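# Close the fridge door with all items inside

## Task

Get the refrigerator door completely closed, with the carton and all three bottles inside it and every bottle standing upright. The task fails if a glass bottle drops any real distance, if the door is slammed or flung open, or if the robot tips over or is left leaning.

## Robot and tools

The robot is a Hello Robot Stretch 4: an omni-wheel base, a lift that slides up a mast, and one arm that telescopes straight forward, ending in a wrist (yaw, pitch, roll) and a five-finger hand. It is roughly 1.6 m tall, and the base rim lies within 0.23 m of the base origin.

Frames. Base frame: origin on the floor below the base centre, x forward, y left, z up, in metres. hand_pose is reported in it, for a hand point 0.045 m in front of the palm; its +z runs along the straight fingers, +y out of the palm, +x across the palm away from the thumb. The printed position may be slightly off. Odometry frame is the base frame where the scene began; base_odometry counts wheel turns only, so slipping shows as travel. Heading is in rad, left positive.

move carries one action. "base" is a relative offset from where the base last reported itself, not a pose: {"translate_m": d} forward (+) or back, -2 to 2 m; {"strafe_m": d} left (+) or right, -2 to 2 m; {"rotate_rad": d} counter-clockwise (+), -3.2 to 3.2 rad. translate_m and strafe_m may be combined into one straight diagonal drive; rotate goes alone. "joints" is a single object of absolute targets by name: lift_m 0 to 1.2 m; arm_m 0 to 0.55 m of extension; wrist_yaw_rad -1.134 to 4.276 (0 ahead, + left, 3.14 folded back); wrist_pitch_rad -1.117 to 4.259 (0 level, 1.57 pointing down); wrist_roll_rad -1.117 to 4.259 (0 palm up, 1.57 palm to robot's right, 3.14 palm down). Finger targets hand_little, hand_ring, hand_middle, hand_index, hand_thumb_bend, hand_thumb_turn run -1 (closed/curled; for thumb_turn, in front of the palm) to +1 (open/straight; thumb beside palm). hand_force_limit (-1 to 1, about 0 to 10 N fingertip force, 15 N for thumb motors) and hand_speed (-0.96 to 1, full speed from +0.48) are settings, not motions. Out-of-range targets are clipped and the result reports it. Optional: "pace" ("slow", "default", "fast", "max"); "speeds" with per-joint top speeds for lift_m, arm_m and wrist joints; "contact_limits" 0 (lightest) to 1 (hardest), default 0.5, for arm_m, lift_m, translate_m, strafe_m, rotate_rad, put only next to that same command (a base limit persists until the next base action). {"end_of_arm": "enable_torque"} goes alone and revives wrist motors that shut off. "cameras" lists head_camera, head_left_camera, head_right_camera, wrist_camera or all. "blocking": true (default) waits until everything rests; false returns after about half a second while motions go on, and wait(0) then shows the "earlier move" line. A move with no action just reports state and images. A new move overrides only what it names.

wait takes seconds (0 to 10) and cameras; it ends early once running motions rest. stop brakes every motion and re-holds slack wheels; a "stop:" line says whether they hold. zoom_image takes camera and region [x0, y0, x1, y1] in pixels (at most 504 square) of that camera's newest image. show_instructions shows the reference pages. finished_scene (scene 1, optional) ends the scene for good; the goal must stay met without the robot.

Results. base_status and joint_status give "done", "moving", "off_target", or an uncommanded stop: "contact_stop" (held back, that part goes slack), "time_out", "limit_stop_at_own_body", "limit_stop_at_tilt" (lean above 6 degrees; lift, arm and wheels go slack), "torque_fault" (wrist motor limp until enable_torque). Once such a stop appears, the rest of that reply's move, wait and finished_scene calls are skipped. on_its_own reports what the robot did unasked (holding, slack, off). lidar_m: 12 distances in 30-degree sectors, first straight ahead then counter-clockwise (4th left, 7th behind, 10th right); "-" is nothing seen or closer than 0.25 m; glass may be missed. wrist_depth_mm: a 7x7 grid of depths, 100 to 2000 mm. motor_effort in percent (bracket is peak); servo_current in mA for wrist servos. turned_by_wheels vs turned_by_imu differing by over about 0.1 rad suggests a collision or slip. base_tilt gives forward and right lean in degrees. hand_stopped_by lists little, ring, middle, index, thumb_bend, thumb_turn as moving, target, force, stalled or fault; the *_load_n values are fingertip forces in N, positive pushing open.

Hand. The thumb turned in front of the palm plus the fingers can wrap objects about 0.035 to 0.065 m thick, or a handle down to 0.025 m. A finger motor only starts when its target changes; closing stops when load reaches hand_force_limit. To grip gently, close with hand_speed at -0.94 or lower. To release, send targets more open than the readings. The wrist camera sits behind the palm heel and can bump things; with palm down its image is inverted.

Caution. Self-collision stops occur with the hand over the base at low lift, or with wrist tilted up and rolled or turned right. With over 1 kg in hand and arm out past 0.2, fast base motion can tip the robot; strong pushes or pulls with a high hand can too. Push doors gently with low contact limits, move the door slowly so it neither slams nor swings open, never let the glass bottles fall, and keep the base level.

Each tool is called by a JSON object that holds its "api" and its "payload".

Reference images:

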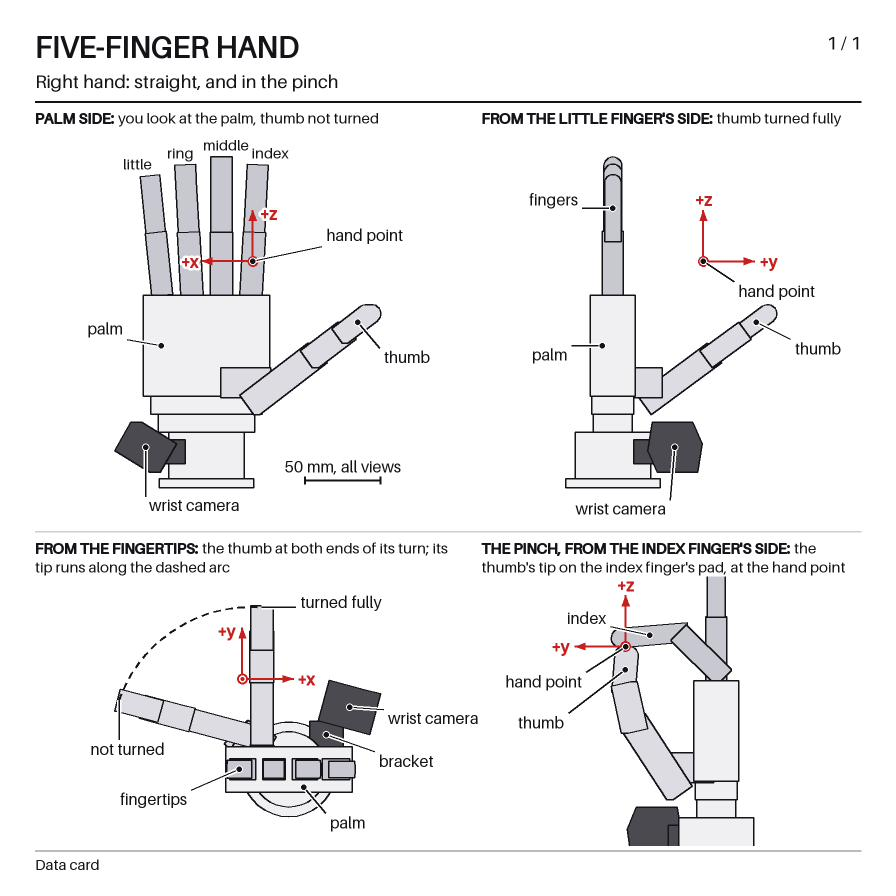

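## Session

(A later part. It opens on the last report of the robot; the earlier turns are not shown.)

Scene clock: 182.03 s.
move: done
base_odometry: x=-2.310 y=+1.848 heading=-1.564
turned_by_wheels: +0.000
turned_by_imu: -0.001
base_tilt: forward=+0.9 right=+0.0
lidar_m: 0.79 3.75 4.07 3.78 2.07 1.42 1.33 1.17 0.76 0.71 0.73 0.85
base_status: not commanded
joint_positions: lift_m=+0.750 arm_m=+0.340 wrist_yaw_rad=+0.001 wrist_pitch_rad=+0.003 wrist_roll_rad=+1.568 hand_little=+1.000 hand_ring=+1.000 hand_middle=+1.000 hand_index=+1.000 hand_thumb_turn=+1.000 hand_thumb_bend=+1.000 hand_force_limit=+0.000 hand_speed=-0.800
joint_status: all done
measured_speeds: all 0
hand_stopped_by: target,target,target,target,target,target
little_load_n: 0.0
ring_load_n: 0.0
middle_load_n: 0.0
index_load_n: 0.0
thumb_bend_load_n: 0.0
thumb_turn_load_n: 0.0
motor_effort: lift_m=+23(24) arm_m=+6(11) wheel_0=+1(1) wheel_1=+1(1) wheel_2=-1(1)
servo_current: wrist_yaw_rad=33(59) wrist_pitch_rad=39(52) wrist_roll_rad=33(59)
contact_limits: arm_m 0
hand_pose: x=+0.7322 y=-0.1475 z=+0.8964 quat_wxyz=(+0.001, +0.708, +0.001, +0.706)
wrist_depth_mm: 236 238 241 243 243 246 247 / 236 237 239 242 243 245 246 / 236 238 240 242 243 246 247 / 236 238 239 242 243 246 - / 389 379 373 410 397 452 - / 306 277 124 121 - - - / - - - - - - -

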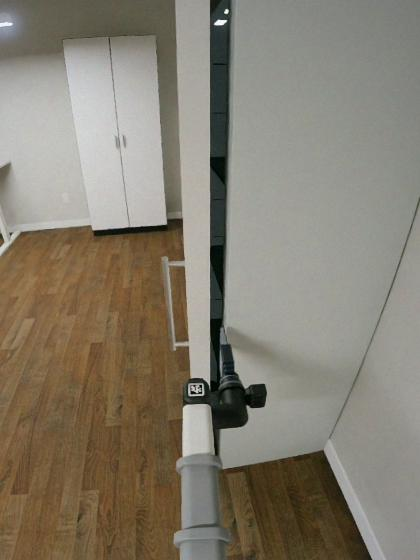

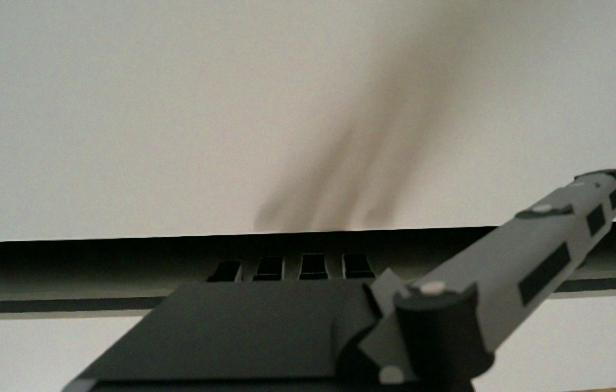

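{"api": "move", "payload": {"joints": {"arm_m": 0.4}, "contact_limits": {"arm_m": 0.0}, "pace": "slow", "cameras": ["head_camera","wrist_camera"]}}

{"api": "zoom_image", "payload": {"camera": "head_camera", "region": [150, 270, 280, 440]}}

Scene clock: 187.40 s.
move: done
base_odometry: x=-2.310 y=+1.848 heading=-1.564
turned_by_wheels: +0.000
turned_by_imu: -0.002
base_tilt: forward=+0.8 right=+0.0
lidar_m: 0.78 3.73 4.10 3.81 2.10 1.39 1.33 1.15 0.79 0.72 0.74 0.84
base_status: not commanded
joint_positions: lift_m=+0.750 arm_m=+0.400 wrist_yaw_rad=+0.001 wrist_pitch_rad=+0.003 wrist_roll_rad=+1.568 hand_little=+1.000 hand_ring=+1.000 hand_middle=+1.000 hand_index=+1.000 hand_thumb_turn=+1.000 hand_thumb_bend=+1.000 hand_force_limit=+0.000 hand_speed=-0.800
joint_status: all done
measured_speeds: all 0
hand_stopped_by: target,target,target,target,target,target
little_load_n: 0.0
ring_load_n: 0.5
middle_load_n: 0.0
index_load_n: 0.0
thumb_bend_load_n: 0.0
thumb_turn_load_n: 0.0
motor_effort: lift_m=+24(24) arm_m=+6(12) wheel_0=+1(1) wheel_1=+1(1) wheel_2=-1(1)
servo_current: wrist_yaw_rad=46(65) wrist_pitch_rad=39(52) wrist_roll_rad=26(52)
contact_limits: arm_m 0
hand_pose: x=+0.7922 y=-0.1475 z=+0.8964 quat_wxyz=(+0.001, +0.708, +0.001, +0.706)
wrist_depth_mm: 178 179 181 181 183 185 186 / 178 179 180 182 182 184 186 / 177 179 180 182 183 185 185 / 178 179 180 181 183 185 - / 178 179 180 181 183 185 - / 279 277 124 121 - - - / 204 - - - - - -

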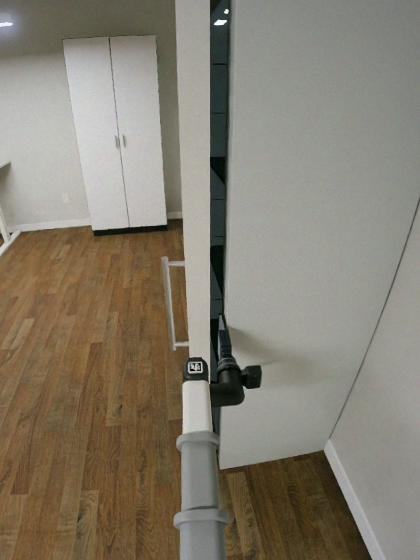

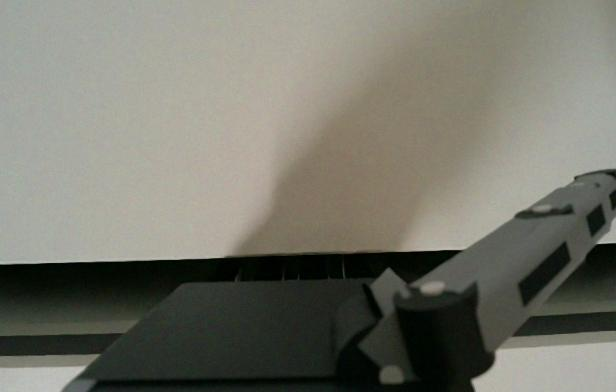

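Scaled by 2.965 from the camera's image (finer frame: 1200x1600).

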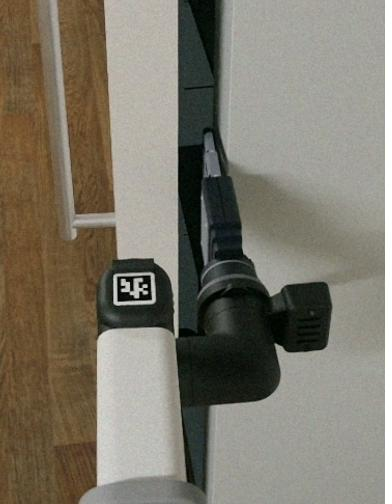

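{"api": "move", "payload": {"base": {"strafe_m": 0.06, "translate_m": 0.01}, "pace": "slow", "cameras": ["head_camera","wrist_camera"]}}

{"api": "zoom_image", "payload": {"camera": "head_camera", "region": [150, 270, 280, 440]}}

Scene clock: 195.93 s.
move: done
base_odometry: x=-2.250 y=+1.838 heading=-1.565
turned_by_wheels: +0.000
turned_by_imu: -0.003
base_tilt: forward=+0.8 right=+0.1
lidar_m: 0.77 3.74 4.04 3.73 2.10 1.46 1.31 1.23 0.82 0.77 0.78 0.83
base_status: done
joint_positions: lift_m=+0.750 arm_m=+0.400 wrist_yaw_rad=-0.002 wrist_pitch_rad=+0.003 wrist_roll_rad=+1.569 hand_little=+1.000 hand_ring=+1.000 hand_middle=+1.000 hand_index=+1.000 hand_thumb_turn=+1.000 hand_thumb_bend=+1.000 hand_force_limit=+0.000 hand_speed=-0.800
joint_status: not commanded
measured_speeds: all 0
hand_stopped_by: target,target,target,target,target,target
little_load_n: -0.5
ring_load_n: 0.0
middle_load_n: -0.5
index_load_n: 0.0
thumb_bend_load_n: 0.0
thumb_turn_load_n: 0.0
motor_effort: lift_m=+24(24) arm_m=+5(6) wheel_0=-2(9) wheel_1=-2(6) wheel_2=-3(7)
servo_current: wrist_yaw_rad=39(59) wrist_pitch_rad=46(52) wrist_roll_rad=39(52)
contact_limits: arm_m 0
hand_pose: x=+0.7918 y=-0.1481 z=+0.8964 quat_wxyz=(+0.001, +0.708, +0.000, +0.706)
wrist_depth_mm: 167 167 169 170 171 172 174 / 166 167 168 170 171 172 173 / 166 167 168 205 178 185 196 / 603 585 549 530 500 484 - / 294 287 281 274 297 296 - / 191 189 124 121 - - - / - - - - - - -

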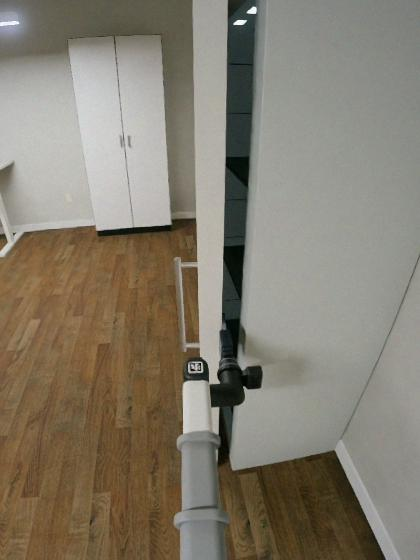

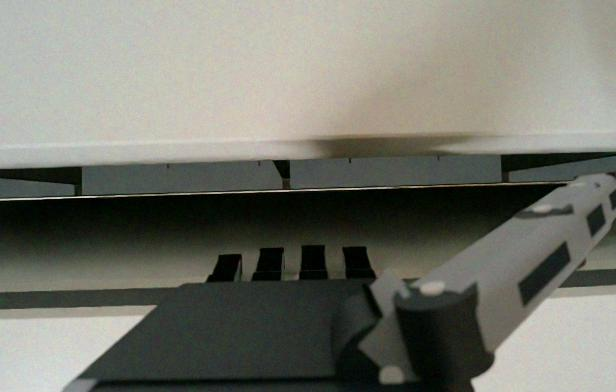

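Scaled by 2.965 from the camera's image (finer frame: 1200x1600).

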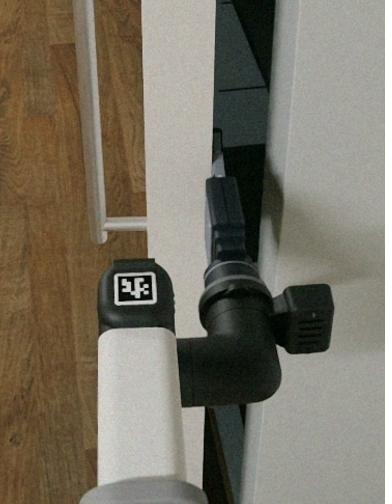

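{"api": "move", "payload": {"base": {"strafe_m": 0.08, "translate_m": 0.025}, "pace": "slow", "cameras": ["head_camera","wrist_camera"]}}

{"api": "zoom_image", "payload": {"camera": "head_camera", "region": [150, 270, 280, 440]}}

Scene clock: 202.57 s.
move: done
base_odometry: x=-2.170 y=+1.814 heading=-1.565
turned_by_wheels: +0.000
turned_by_imu: -0.002
base_tilt: forward=+0.8 right=+0.0
lidar_m: 0.75 3.70 3.96 3.67 2.12 1.40 1.35 1.37 0.92 0.85 0.86 0.78
base_status: done
joint_positions: lift_m=+0.750 arm_m=+0.400 wrist_yaw_rad=-0.002 wrist_pitch_rad=+0.003 wrist_roll_rad=+1.569 hand_little=+1.000 hand_ring=+1.000 hand_middle=+1.000 hand_index=+1.000 hand_thumb_turn=+1.000 hand_thumb_bend=+1.000 hand_force_limit=+0.000 hand_speed=-0.800
joint_status: not commanded
measured_speeds: all 0
hand_stopped_by: target,target,target,target,target,target
little_load_n: -0.5
ring_load_n: 0.0
middle_load_n: -2.0
index_load_n: -0.5
thumb_bend_load_n: 0.0
thumb_turn_load_n: 0.0
motor_effort: lift_m=+24(24) arm_m=+5(5) wheel_0=-1(10) wheel_1=-2(5) wheel_2=-2(7)
servo_current: wrist_yaw_rad=46(59) wrist_pitch_rad=39(52) wrist_roll_rad=39(52)
contact_limits: arm_m 0
hand_pose: x=+0.7918 y=-0.1482 z=+0.8964 quat_wxyz=(+0.001, +0.708, +0.000, +0.706)
wrist_depth_mm: 204 206 210 214 216 220 530 / 668 - - - - 683 559 / 676 - - 640 603 691 621 / 421 410 402 394 387 379 - / 255 252 250 229 244 259 - / 172 180 124 121 - - - / - - - - - - -

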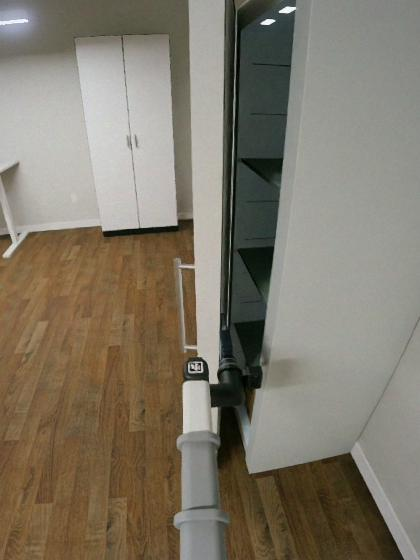

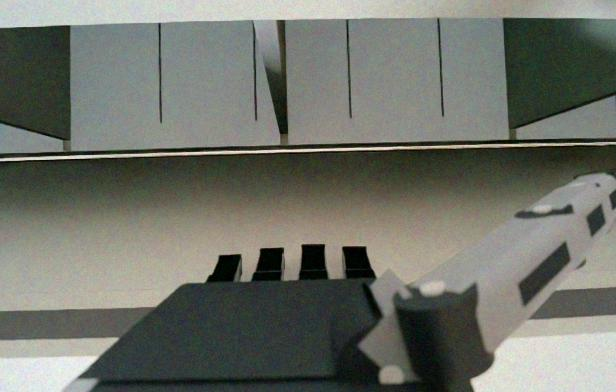

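Scaled by 2.965 from the camera's image (finer frame: 1200x1600).

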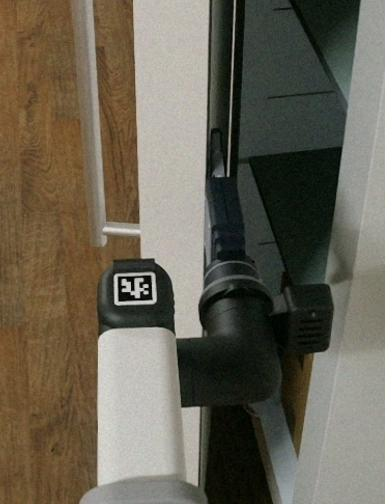

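{"api": "move", "payload": {"base": {"strafe_m": 0.10, "translate_m": 0.05}, "pace": "slow", "cameras": ["head_camera","wrist_camera"]}}

{"api": "zoom_image", "payload": {"camera": "head_camera", "region": [150, 270, 280, 440]}}

Scene clock: 208.20 s.
move: done
base_odometry: x=-2.070 y=+1.764 heading=-1.565
turned_by_wheels: +0.000
turned_by_imu: +0.000
base_tilt: forward=+0.8 right=+0.0
lidar_m: 0.73 3.67 3.86 3.56 2.67 1.53 1.41 1.54 1.02 0.93 0.94 0.78
base_status: done
joint_positions: lift_m=+0.750 arm_m=+0.400 wrist_yaw_rad=-0.002 wrist_pitch_rad=+0.003 wrist_roll_rad=+1.569 hand_little=+1.000 hand_ring=+1.000 hand_middle=+1.000 hand_index=+1.000 hand_thumb_turn=+1.000 hand_thumb_bend=+1.000 hand_force_limit=+0.000 hand_speed=-0.800
joint_status: not commanded
measured_speeds: all 0
hand_stopped_by: target,target,target,target,target,target
little_load_n: -0.5
ring_load_n: 0.0
middle_load_n: -1.5
index_load_n: 0.0
thumb_bend_load_n: 0.0
thumb_turn_load_n: 0.0
motor_effort: lift_m=+23(24) arm_m=+5(5) wheel_0=-1(11) wheel_1=+2(6) wheel_2=-1(7)
servo_current: wrist_yaw_rad=39(59) wrist_pitch_rad=39(52) wrist_roll_rad=39(59)
contact_limits: arm_m 0
hand_pose: x=+0.7918 y=-0.1481 z=+0.8964 quat_wxyz=(+0.001, +0.708, +0.000, +0.706)
wrist_depth_mm: 615 - - - - - 574 / 615 627 609 627 668 585 - / 466 455 452 445 439 439 439 / 320 317 312 312 310 307 - / 243 241 242 229 239 249 - / 196 196 124 121 - - - / 158 - - - - - -

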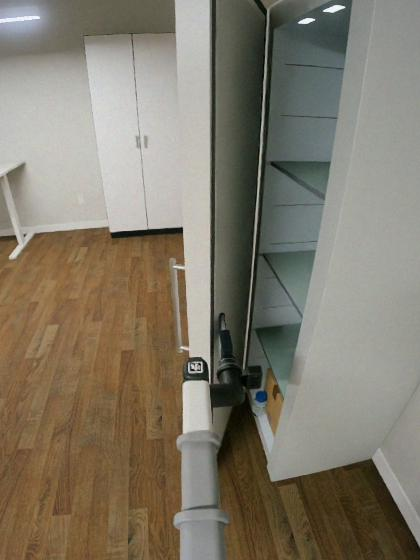

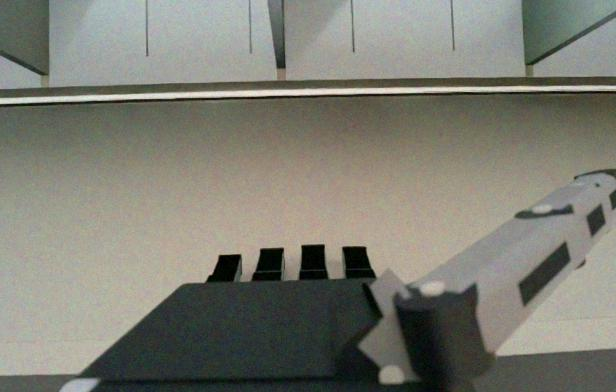

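Scaled by 2.965 from the camera's image (finer frame: 1200x1600).

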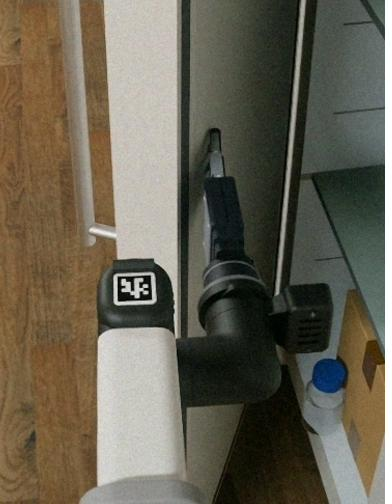

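{"api": "move", "payload": {"base": {"strafe_m": 0.10, "translate_m": 0.075}, "pace": "slow", "cameras": ["head_camera"]}}

{"api": "zoom_image", "payload": {"camera": "head_camera", "region": [150, 270, 280, 440]}}

Scene clock: 220.17 s.
move: done
base_odometry: x=-1.969 y=+1.690 heading=-1.565
turned_by_wheels: +0.000
turned_by_imu: -0.002
base_tilt: forward=+0.8 right=+0.0
lidar_m: 0.77 3.57 3.72 3.49 2.62 1.59 1.48 1.54 1.15 1.04 0.94 0.77
base_status: done
joint_positions: lift_m=+0.750 arm_m=+0.400 wrist_yaw_rad=-0.001 wrist_pitch_rad=+0.003 wrist_roll_rad=+1.569 hand_little=+1.000 hand_ring=+1.000 hand_middle=+1.000 hand_index=+1.000 hand_thumb_turn=+1.000 hand_thumb_bend=+1.000 hand_force_limit=+0.000 hand_speed=-0.800
joint_status: not commanded
measured_speeds: all 0
hand_stopped_by: target,target,target,target,target,target
little_load_n: 0.0
ring_load_n: 0.0
middle_load_n: 0.0
index_load_n: 0.0
thumb_bend_load_n: 0.0
thumb_turn_load_n: 0.0
motor_effort: lift_m=+24(24) arm_m=+5(5) wheel_0=-1(8) wheel_1=-1(6) wheel_2=+1(8)
servo_current: wrist_yaw_rad=52(65) wrist_pitch_rad=46(46) wrist_roll_rad=52(52)
contact_limits: arm_m 0
hand_pose: x=+0.7919 y=-0.1479 z=+0.8964 quat_wxyz=(+0.001, +0.708, +0.000, +0.706)
wrist_depth_mm: - 549 549 544 544 525 554 / 459 462 459 462 466 466 466 / 387 384 387 387 384 384 387 / 332 330 330 332 332 332 - / 291 291 290 291 291 298 - / 258 258 124 121 - - - / 232 - - - - - -

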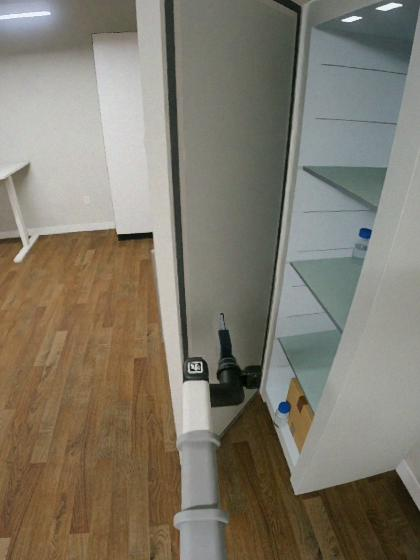

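Scaled by 2.965 from the camera's image (finer frame: 1200x1600).

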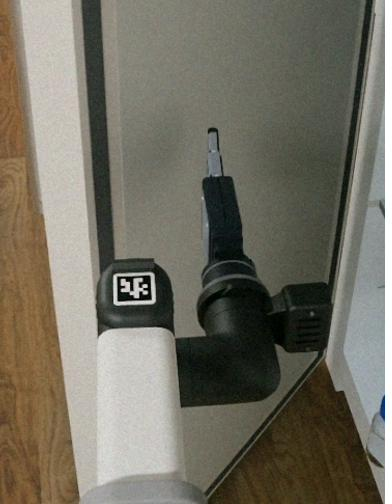

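{"api": "move", "payload": {"base": {"strafe_m": 0.15, "translate_m": 0.03}, "pace": "slow", "cameras": ["head_camera","head_left_camera","wrist_camera"]}}

Scene clock: 227.77 s.
move: done
base_odometry: x=-1.819 y=+1.660 heading=-1.565
turned_by_wheels: +0.000
turned_by_imu: -0.002
base_tilt: forward=+0.8 right=+0.0
lidar_m: 0.89 3.45 3.59 3.31 2.70 1.66 1.55 1.59 1.26 1.17 0.88 0.85
base_status: done
joint_positions: lift_m=+0.750 arm_m=+0.400 wrist_yaw_rad=-0.001 wrist_pitch_rad=+0.003 wrist_roll_rad=+1.569 hand_little=+1.000 hand_ring=+1.000 hand_middle=+1.000 hand_index=+1.000 hand_thumb_turn=+1.000 hand_thumb_bend=+1.000 hand_force_limit=+0.000 hand_speed=-0.800
joint_status: not commanded
measured_speeds: all 0
hand_stopped_by: target,target,target,target,target,target
little_load_n: 0.0
ring_load_n: 0.5
middle_load_n: 0.0
index_load_n: 0.0
thumb_bend_load_n: 0.0
thumb_turn_load_n: 0.0
motor_effort: lift_m=+24(24) arm_m=+5(5) wheel_0=-1(11) wheel_1=+1(6) wheel_2=+0(8)
servo_current: wrist_yaw_rad=33(59) wrist_pitch_rad=33(52) wrist_roll_rad=39(52)
contact_limits: arm_m 0
hand_pose: x=+0.7919 y=-0.1479 z=+0.8964 quat_wxyz=(+0.001, +0.708, +0.000, +0.706)
wrist_depth_mm: 439 439 442 442 445 445 449 / 402 404 404 407 410 410 413 / 370 373 373 377 377 377 382 / 347 345 349 349 351 351 - / 324 324 327 332 329 332 - / 306 307 124 121 - - - / 285 - - - - - -

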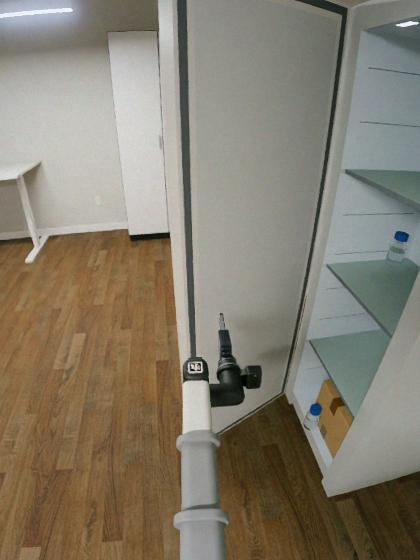

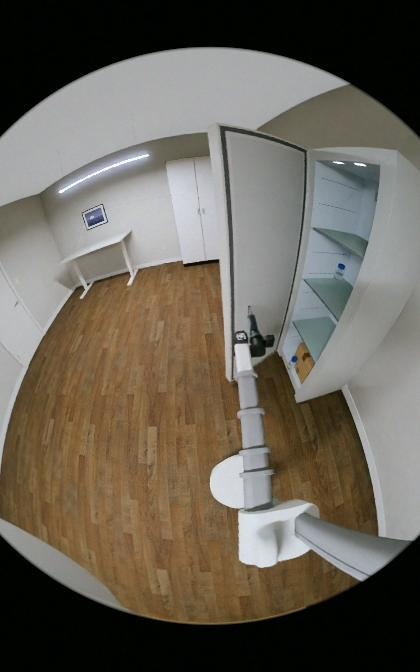

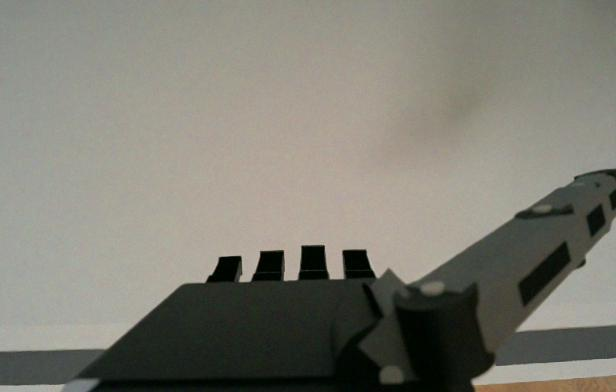

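{"api": "zoom_image", "payload": {"camera": "head_camera", "region": [280, 180, 420, 500]}}

Scaled by 1.575 from the camera's image (finer frame: 1200x1600).

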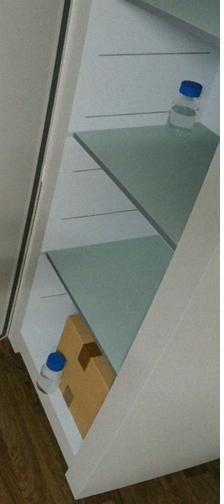

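{"api": "move", "payload": {"base": {"strafe_m": 0.15, "translate_m": 0.05}, "pace": "slow", "cameras": ["head_camera","head_right_camera","wrist_camera"]}}

Scene clock: 239.93 s.
move: done
base_odometry: x=-1.669 y=+1.611 heading=-1.566
turned_by_wheels: +0.000
turned_by_imu: -0.003
base_tilt: forward=+0.8 right=+0.0
lidar_m: 0.92 3.38 3.43 3.18 2.74 1.70 1.61 1.64 1.46 1.32 0.94 1.03
base_status: done
joint_positions: lift_m=+0.750 arm_m=+0.400 wrist_yaw_rad=-0.001 wrist_pitch_rad=+0.003 wrist_roll_rad=+1.569 hand_little=+1.000 hand_ring=+1.000 hand_middle=+1.000 hand_index=+1.000 hand_thumb_turn=+1.000 hand_thumb_bend=+1.000 hand_force_limit=+0.000 hand_speed=-0.800
joint_status: not commanded
measured_speeds: all 0
hand_stopped_by: target,target,target,target,target,target
little_load_n: 0.0
ring_load_n: 0.0
middle_load_n: 0.0
index_load_n: 0.0
thumb_bend_load_n: 0.0
thumb_turn_load_n: 0.5
motor_effort: lift_m=+23(24) arm_m=+5(5) wheel_0=-1(7) wheel_1=-1(6) wheel_2=+0(4)
servo_current: wrist_yaw_rad=46(59) wrist_pitch_rad=39(52) wrist_roll_rad=46(59)
contact_limits: arm_m 0
hand_pose: x=+0.7920 y=-0.1479 z=+0.8964 quat_wxyz=(+0.001, +0.708, +0.000, +0.706)
wrist_depth_mm: 347 349 349 351 355 355 359 / 329 329 330 332 336 336 340 / 310 312 314 317 317 320 320 / 294 294 296 297 298 298 - / - - 291 198 - - - / - - 124 121 - - - / - - - - - - -

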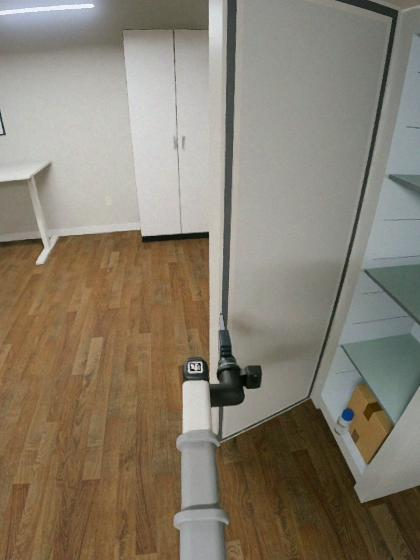

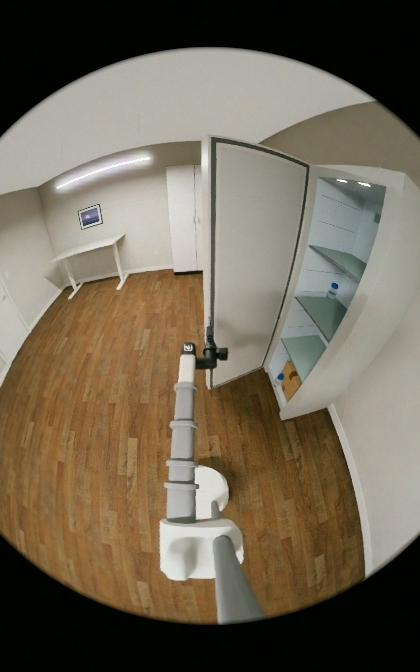

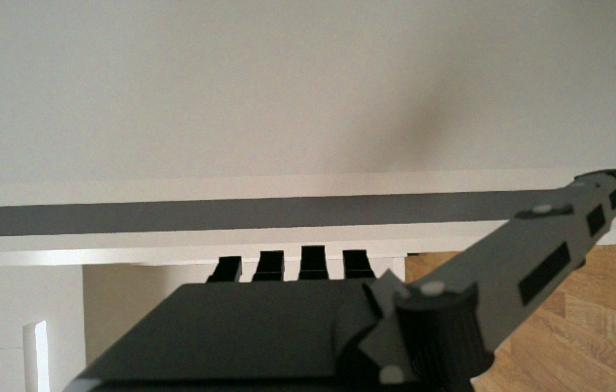

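{"api": "move", "payload": {"joints": {"arm_m": 0.32, "hand_little": -0.9, "hand_ring": -0.9, "hand_middle": -0.9, "hand_index": -0.9, "hand_speed": 0.0}}}

{"api": "move", "payload": {"base": {"strafe_m": -0.1}, "cameras": ["head_camera","wrist_camera"]}}

Scene clock: 250.43 s.
move: done
base_odometry: x=-1.669 y=+1.611 heading=-1.566
turned_by_wheels: +0.000
turned_by_imu: -0.001
base_tilt: forward=+0.8 right=+0.0
lidar_m: 0.91 3.38 3.44 3.19 2.75 1.73 1.61 1.65 1.44 1.32 0.92 1.01
base_status: not commanded
joint_positions: lift_m=+0.750 arm_m=+0.320 wrist_yaw_rad=-0.001 wrist_pitch_rad=+0.003 wrist_roll_rad=+1.569 hand_little=-0.900 hand_ring=-0.900 hand_middle=-0.900 hand_index=-0.900 hand_thumb_turn=+1.000 hand_thumb_bend=+1.000 hand_force_limit=+0.000 hand_speed=+0.000
joint_status: all done
measured_speeds: all 0
hand_stopped_by: target,target,target,target,target,target
little_load_n: 0.0
ring_load_n: 0.0
middle_load_n: 0.0
index_load_n: 0.0
thumb_bend_load_n: 0.0
thumb_turn_load_n: 0.0
motor_effort: lift_m=+23(24) arm_m=-5(11) wheel_0=-1(1) wheel_1=-1(1) wheel_2=+0(0)
servo_current: wrist_yaw_rad=20(52) wrist_pitch_rad=46(46) wrist_roll_rad=39(59)
hand_pose: x=+0.7122 y=-0.1479 z=+0.8964 quat_wxyz=(+0.001, +0.708, +0.000, +0.706)
wrist_depth_mm: 439 439 439 442 445 449 449 / 413 413 421 418 424 424 427 / 392 394 397 399 399 402 404 / 366 370 129 127 123 382 - / - - 149 151 149 - - / - - 124 121 - - - / - - - - - - -
pictures: none

Scene clock: 251.90 s.
move: done
base_odometry: x=-1.769 y=+1.611 heading=-1.565
turned_by_wheels: +0.000
turned_by_imu: +0.001
base_tilt: forward=+0.8 right=+0.0
lidar_m: 0.90 3.37 3.55 3.27 2.79 1.74 1.61 1.65 1.31 1.22 0.85 0.93
base_status: done
joint_positions: lift_m=+0.750 arm_m=+0.320 wrist_yaw_rad=-0.001 wrist_pitch_rad=+0.003 wrist_roll_rad=+1.569 hand_little=-0.900 hand_ring=-0.900 hand_middle=-0.900 hand_index=-0.900 hand_thumb_turn=+1.000 hand_thumb_bend=+1.000 hand_force_limit=+0.000 hand_speed=+0.000
joint_status: not commanded
measured_speeds: all 0
hand_stopped_by: target,target,target,target,target,target
little_load_n: 0.0
ring_load_n: 0.0
middle_load_n: 0.0
index_load_n: 0.0
thumb_bend_load_n: 0.0
thumb_turn_load_n: 0.0
motor_effort: lift_m=+23(24) arm_m=-5(6) wheel_0=-1(9) wheel_1=+2(8) wheel_2=+1(2)
servo_current: wrist_yaw_rad=39(52) wrist_pitch_rad=39(46) wrist_roll_rad=39(59)
hand_pose: x=+0.7122 y=-0.1478 z=+0.8964 quat_wxyz=(+0.001, +0.708, +0.000, +0.706)
wrist_depth_mm: 480 480 488 492 492 492 500 / 459 455 459 459 466 469 469 / 430 436 439 439 445 445 445 / 410 415 129 127 131 421 - / 394 394 148 148 149 404 - / 375 377 124 121 - - - / - - - - - - -

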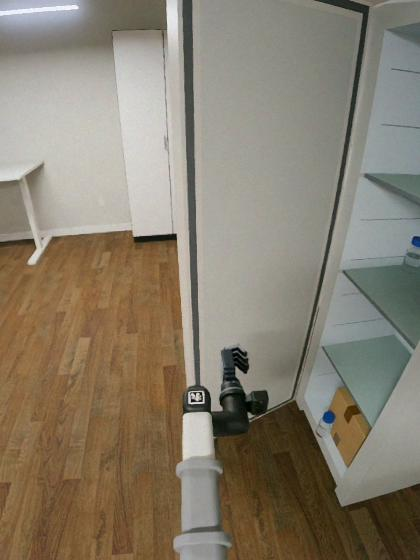

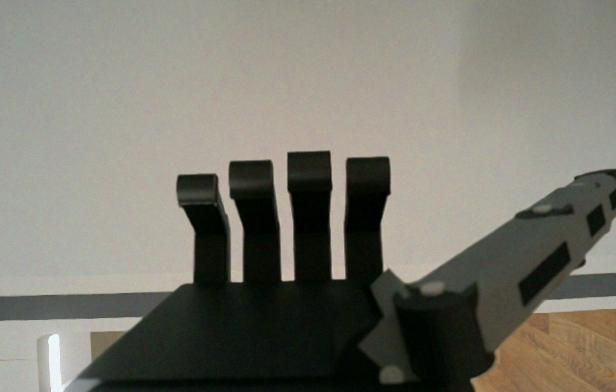

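{"api": "move", "payload": {"joints": {"arm_m": 0.52}, "speeds": {"arm_m": 0.08}, "contact_limits": {"arm_m": 0.2}, "cameras": ["head_camera","wrist_camera"]}}

Scene clock: 260.17 s.
move: done
base_odometry: x=-1.769 y=+1.611 heading=-1.565
turned_by_wheels: +0.000
turned_by_imu: -0.002
base_tilt: forward=+0.8 right=+0.0
lidar_m: 0.90 3.38 3.50 3.27 2.77 1.72 1.61 1.66 1.33 1.21 0.85 0.90
base_status: not commanded
joint_positions: lift_m=+0.750 arm_m=+0.520 wrist_yaw_rad=-0.001 wrist_pitch_rad=+0.003 wrist_roll_rad=+1.569 hand_little=-0.900 hand_ring=-0.900 hand_middle=-0.900 hand_index=-0.900 hand_thumb_turn=+1.000 hand_thumb_bend=+1.000 hand_force_limit=+0.000 hand_speed=+0.000
joint_status: all done
measured_speeds: all 0
hand_stopped_by: target,target,target,target,target,target
little_load_n: 0.0
ring_load_n: 0.0
middle_load_n: 0.0
index_load_n: 0.0
thumb_bend_load_n: -0.5
thumb_turn_load_n: 0.0
motor_effort: lift_m=+23(24) arm_m=+5(13) wheel_0=-1(1) wheel_1=+1(2) wheel_2=+1(1)
servo_current: wrist_yaw_rad=33(65) wrist_pitch_rad=46(52) wrist_roll_rad=59(59)
contact_limits: arm_m 0.2
hand_pose: x=+0.9120 y=-0.1478 z=+0.8964 quat_wxyz=(+0.001, +0.708, +0.000, +0.706)
wrist_depth_mm: 258 258 260 260 263 266 267 / 244 245 246 248 249 251 252 / 233 233 234 236 236 237 239 / 220 222 129 128 139 226 - / 211 213 148 148 211 - - / 202 203 124 121 - - - / 193 - - - - - -

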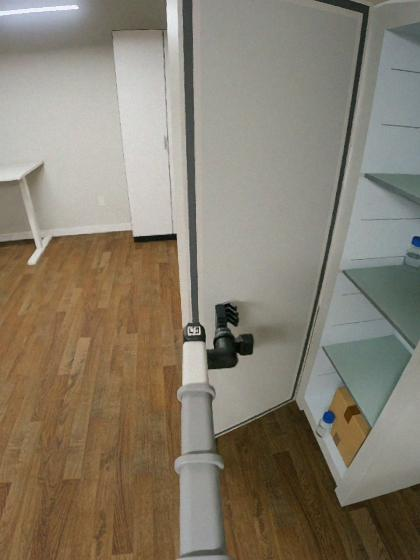

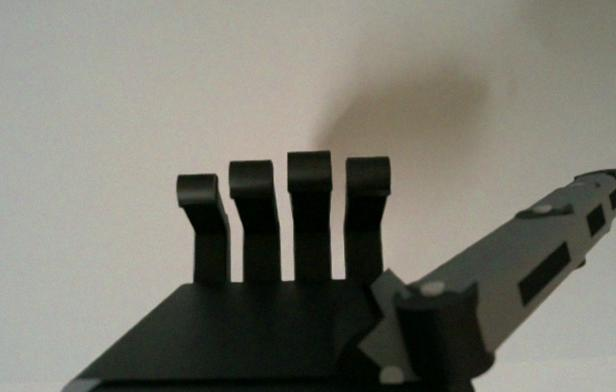

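{"api": "move", "payload": {"base": {"translate_m": 0.25}, "pace": "slow", "contact_limits": {"translate_m": 0.3}, "cameras": ["head_camera","head_right_camera","wrist_camera"]}}

Scene clock: 267.37 s.
move: contact_stop
base_odometry: x=-1.762 y=+1.433 heading=-1.715
turned_by_wheels: -0.149
turned_by_imu: -0.129
base_tilt: forward=+0.8 right=+0.0
lidar_m: 0.90 3.23 3.49 3.30 3.28 2.03 1.78 1.79 1.40 1.22 0.75 0.82
base_status: translate_m contact_stop (by the wheels' count: +0.177 of +0.250)
joint_positions: lift_m=+0.750 arm_m=+0.520 wrist_yaw_rad=-0.001 wrist_pitch_rad=+0.003 wrist_roll_rad=+1.569 hand_little=-0.900 hand_ring=-0.900 hand_middle=-0.900 hand_index=-0.900 hand_thumb_turn=+1.000 hand_thumb_bend=+1.000 hand_force_limit=+0.000 hand_speed=+0.000
joint_status: not commanded
measured_speeds: all 0
hand_stopped_by: target,target,target,target,target,target
little_load_n: 0.0
ring_load_n: 0.0
middle_load_n: 0.0
index_load_n: 0.0
thumb_bend_load_n: 0.0
thumb_turn_load_n: 0.0
on_its_own: the wheels are slack since a contact_stop
motor_effort: lift_m=+23(24) arm_m=+5(13) wheel_0=+0(6) wheel_1=+0(10) wheel_2=+0(21)
servo_current: wrist_yaw_rad=39(234) wrist_pitch_rad=39(52) wrist_roll_rad=33(59)
contact_limits: arm_m 0.2; translate_m 0.3
hand_pose: x=+0.9121 y=-0.1478 z=+0.8965 quat_wxyz=(+0.001, +0.708, +0.000, +0.706)
wrist_depth_mm: 239 241 243 245 245 248 249 / 235 236 237 238 241 242 243 / 229 231 233 234 236 237 239 / 225 227 124 124 126 233 - / 220 222 148 148 225 229 - / 216 218 124 121 - - - / 212 - - - - - -

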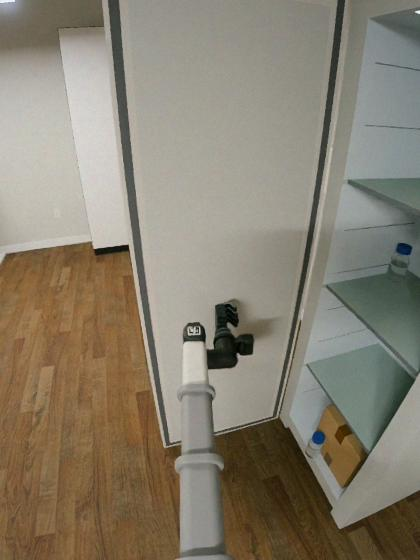

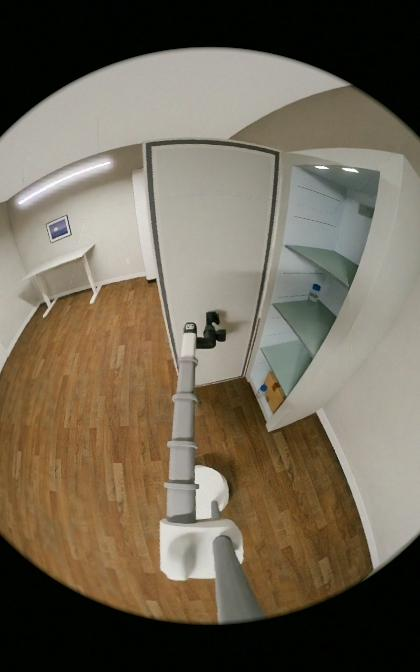

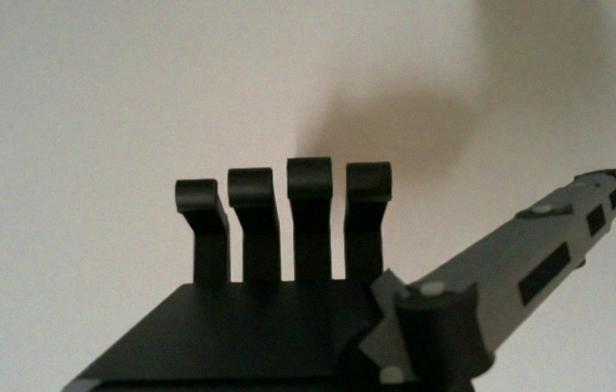

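{"api": "move", "payload": {"joints": {"arm_m": 0.0, "hand_little": 1, "hand_ring": 1, "hand_middle": 1, "hand_index": 1}}}

{"api": "move", "payload": {"base": {"strafe_m": 0.5}}}

{"api": "move", "payload": {"base": {"rotate_rad": -1.4}, "cameras": ["all"]}}

Scene clock: 278.40 s.
move: done
base_odometry: x=-1.762 y=+1.433 heading=-1.715
turned_by_wheels: +0.000
turned_by_imu: -0.002
base_tilt: forward=+0.8 right=+0.0
lidar_m: 0.89 3.21 3.45 3.28 3.25 2.04 1.78 1.76 1.40 1.21 0.73 0.82
base_status: not commanded
joint_positions: lift_m=+0.750 arm_m=+0.001 wrist_yaw_rad=-0.001 wrist_pitch_rad=+0.003 wrist_roll_rad=+1.569 hand_little=+1.000 hand_ring=+1.000 hand_middle=+1.000 hand_index=+1.000 hand_thumb_turn=+1.000 hand_thumb_bend=+1.000 hand_force_limit=+0.000 hand_speed=+0.000
joint_status: all done
measured_speeds: all 0
hand_stopped_by: target,target,target,target,target,target
little_load_n: 0.0
ring_load_n: 0.0
middle_load_n: 0.0
index_load_n: 0.0
thumb_bend_load_n: 0.0
thumb_turn_load_n: 0.0
on_its_own: the wheels are slack since a contact_stop
motor_effort: lift_m=+23(24) arm_m=-6(13) wheel_0=+0(0) wheel_1=+0(1) wheel_2=+0(0)
servo_current: wrist_yaw_rad=46(59) wrist_pitch_rad=39(52) wrist_roll_rad=39(46)
contact_limits: translate_m 0.3
hand_pose: x=+0.3933 y=-0.1478 z=+0.8965 quat_wxyz=(+0.001, +0.708, +0.000, +0.706)
wrist_depth_mm: - - - 778 788 798 809 / 759 768 768 768 768 778 788 / 750 750 750 759 759 759 778 / 732 732 750 741 741 750 - / 715 715 723 732 741 741 - / 699 707 124 121 - - - / - - - - - - -
pictures: none

Scene clock: 281.40 s.
move: done
base_odometry: x=-1.267 y=+1.361 heading=-1.715
turned_by_wheels: +0.000
turned_by_imu: +0.002
base_tilt: forward=+0.8 right=+0.0
lidar_m: 3.11 2.97 3.19 2.81 2.81 2.43 1.90 1.91 1.94 1.72 1.14 0.96
base_status: done
joint_positions: lift_m=+0.750 arm_m=+0.001 wrist_yaw_rad=-0.001 wrist_pitch_rad=+0.003 wrist_roll_rad=+1.569 hand_little=+1.000 hand_ring=+1.000 hand_middle=+1.000 hand_index=+1.000 hand_thumb_turn=+1.000 hand_thumb_bend=+1.000 hand_force_limit=+0.000 hand_speed=+0.000
joint_status: not commanded
measured_speeds: all 0
hand_stopped_by: target,target,target,target,target,target
little_load_n: 0.0
ring_load_n: 0.0
middle_load_n: 0.0
index_load_n: 0.0
thumb_bend_load_n: 0.0
thumb_turn_load_n: 0.0
motor_effort: lift_m=+23(24) arm_m=-5(6) wheel_0=+0(9) wheel_1=+1(10) wheel_2=-1(2)
servo_current: wrist_yaw_rad=46(59) wrist_pitch_rad=46(52) wrist_roll_rad=26(52)
hand_pose: x=+0.3933 y=-0.1478 z=+0.8965 quat_wxyz=(+0.001, +0.708, +0.000, +0.706)
wrist_depth_mm: 661 668 676 683 683 683 683 / - - - - - 1921 1308 / - - - - - 1863 1308 / - - - - - 1863 - / - - - - - - - / - - 124 121 - - - / - - - - - - -
pictures: none

Scene clock: 283.37 s.
move: done
base_odometry: x=-1.267 y=+1.361 heading=-3.115
turned_by_wheels: -1.400
turned_by_imu: -1.381
base_tilt: forward=+0.8 right=+0.0
lidar_m: 1.20 1.18 0.96 3.14 2.92 2.97 2.84 2.92 1.97 1.86 1.95 1.79
base_status: done
joint_positions: lift_m=+0.750 arm_m=+0.001 wrist_yaw_rad=-0.001 wrist_pitch_rad=+0.003 wrist_roll_rad=+1.569 hand_little=+1.000 hand_ring=+1.000 hand_middle=+1.000 hand_index=+1.000 hand_thumb_turn=+1.000 hand_thumb_bend=+1.000 hand_force_limit=+0.000 hand_speed=+0.000
joint_status: not commanded
measured_speeds: all 0
hand_stopped_by: target,target,target,target,target,target
little_load_n: 0.0
ring_load_n: 0.0
middle_load_n: 0.0
index_load_n: 0.0
thumb_bend_load_n: 0.0
thumb_turn_load_n: -0.5
motor_effort: lift_m=+23(23) arm_m=-5(6) wheel_0=+1(7) wheel_1=-1(8) wheel_2=+1(8)
servo_current: wrist_yaw_rad=52(59) wrist_pitch_rad=52(52) wrist_roll_rad=39(52)
hand_pose: x=+0.3933 y=-0.1478 z=+0.8965 quat_wxyz=(+0.001, +0.708, +0.000, +0.706)
wrist_depth_mm: - - - - - 1499 1281 / - - - - - 1499 1308 / - - - - - 1499 1281 / - - - - - 1499 - / - - - 195 - - - / - - 124 121 - - - / - - - - - - -
pictures: head_camera, head_left_camera, head_right_camera, wrist_camera

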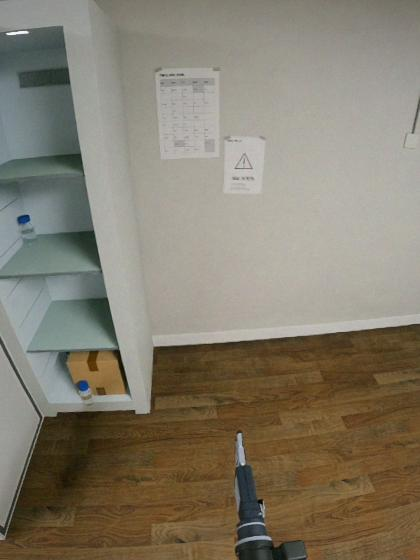

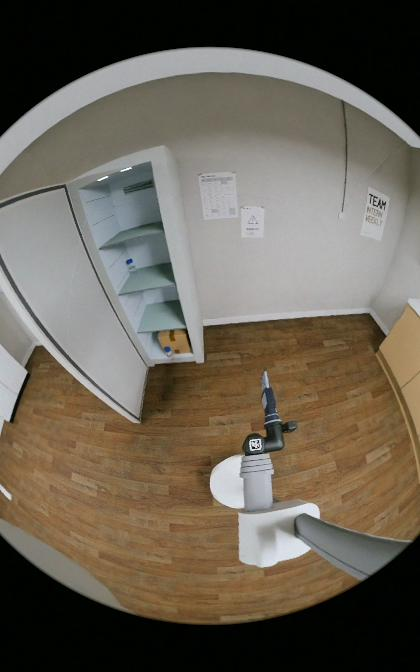

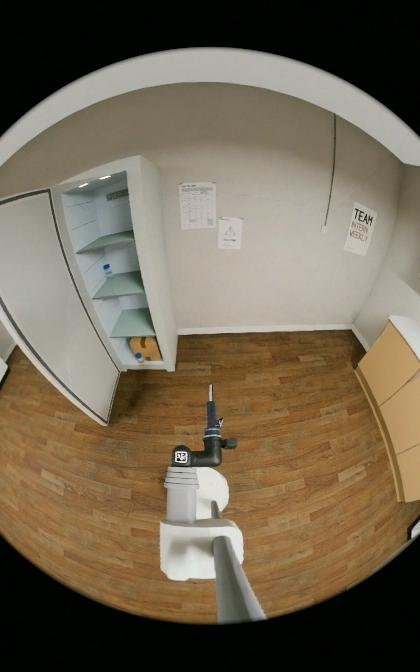

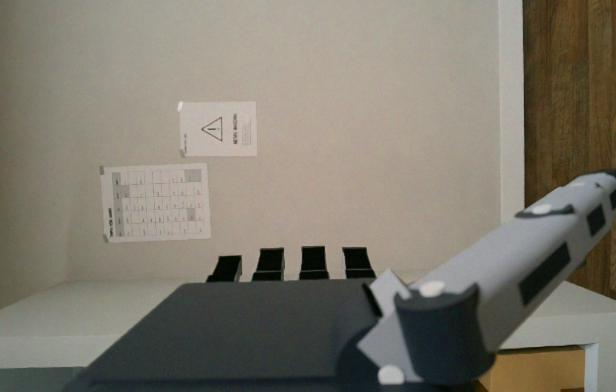

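{"api": "zoom_image", "payload": {"camera": "head_camera", "region": [0, 180, 160, 420]}}

{"api": "zoom_image", "payload": {"camera": "head_left_camera", "region": [60, 130, 240, 380]}}

Scaled by 2.100 from the camera's image (finer frame: 1200x1600).

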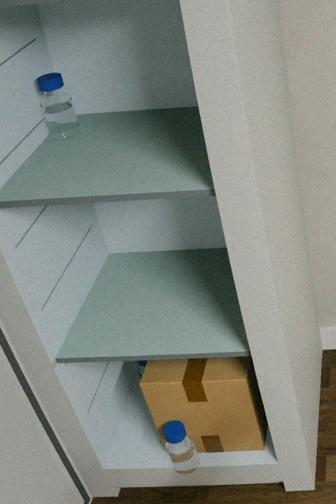

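Scaled by 2.016 from the camera's image (finer frame: 600x960).

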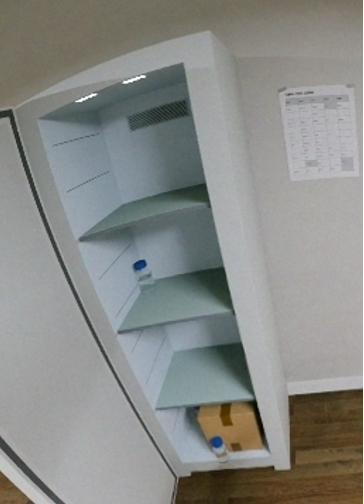

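{"api": "move", "payload": {"base": {"strafe_m": 0.62}, "joints": {"lift_m": 0.3}, "cameras": ["all"]}}

Scene clock: 306.97 s.
move: done
base_odometry: x=-1.250 y=+0.742 heading=-3.115
turned_by_wheels: +0.000
turned_by_imu: -0.001
base_tilt: forward=+0.8 right=+0.0
lidar_m: 0.93 0.53 2.34 2.49 2.39 2.96 2.82 2.95 2.65 2.51 2.49 1.20
base_status: done
joint_positions: lift_m=+0.300 arm_m=+0.001 wrist_yaw_rad=-0.001 wrist_pitch_rad=+0.003 wrist_roll_rad=+1.569 hand_little=+1.000 hand_ring=+1.000 hand_middle=+1.000 hand_index=+1.000 hand_thumb_turn=+1.000 hand_thumb_bend=+1.000 hand_force_limit=+0.000 hand_speed=+0.000
joint_status: all done
measured_speeds: all 0
hand_stopped_by: target,target,target,target,target,target
little_load_n: 0.0
ring_load_n: 0.0
middle_load_n: 0.0
index_load_n: 0.0
thumb_bend_load_n: 0.0
thumb_turn_load_n: 0.0
motor_effort: lift_m=+15(21) arm_m=-5(6) wheel_0=+1(10) wheel_1=-2(9) wheel_2=+1(2)
servo_current: wrist_yaw_rad=46(59) wrist_pitch_rad=33(52) wrist_roll_rad=39(52)
hand_pose: x=+0.3933 y=-0.1478 z=+0.4472 quat_wxyz=(+0.001, +0.708, +0.000, +0.706)
wrist_depth_mm: - - - - 1430 904 654 / - - - - - 854 661 / - - - - - 878 661 / 1366 976 - 1008 960 904 - / 1336 991 1255 196 - - - / - - 124 121 - - - / 750 - - - - - -
pictures: head_camera, head_left_camera, head_right_camera, wrist_camera

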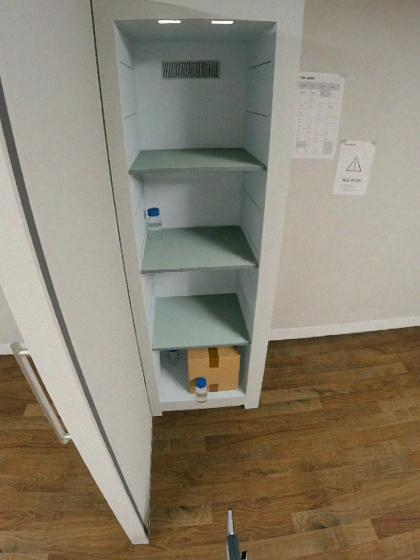

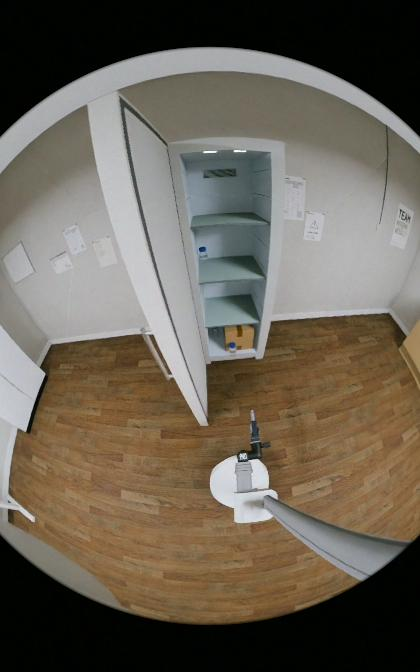

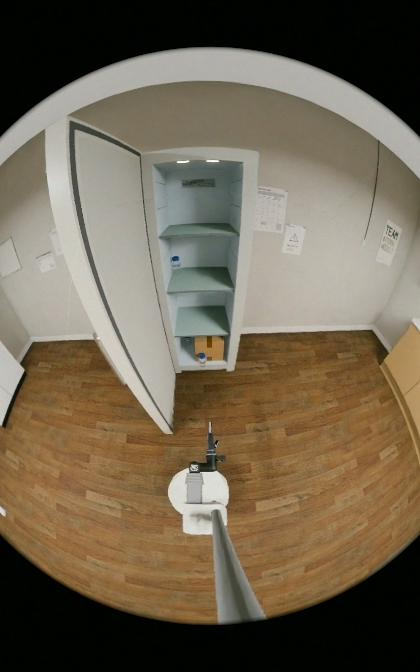

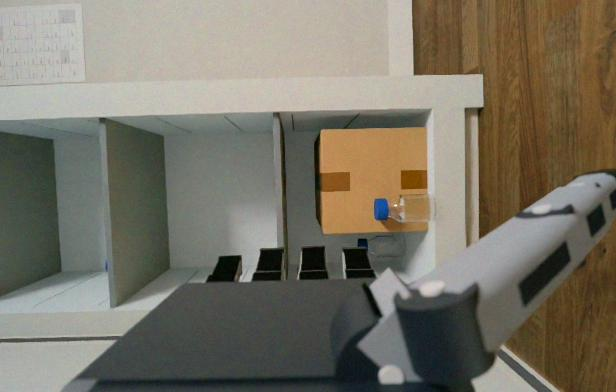

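{"api": "zoom_image", "payload": {"camera": "wrist_camera", "region": [260, 80, 500, 280]}}

{"api": "zoom_image", "payload": {"camera": "head_camera", "region": [130, 180, 280, 420]}}

Scaled by 2.100.

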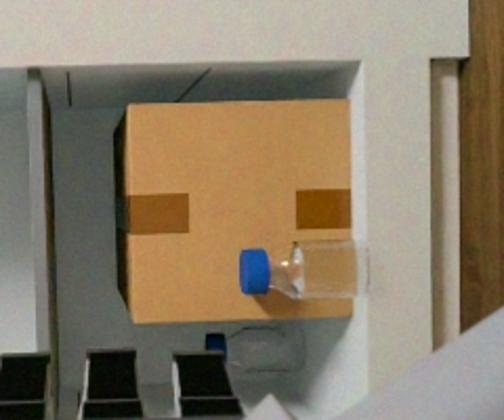

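Scaled by 2.100 from the camera's image (finer frame: 1200x1600).

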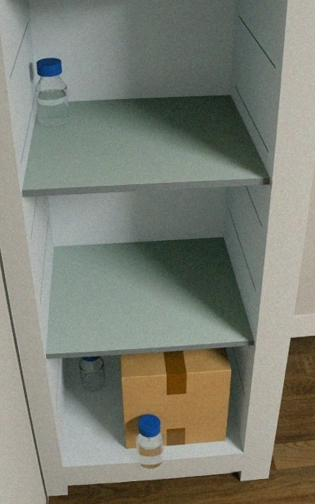

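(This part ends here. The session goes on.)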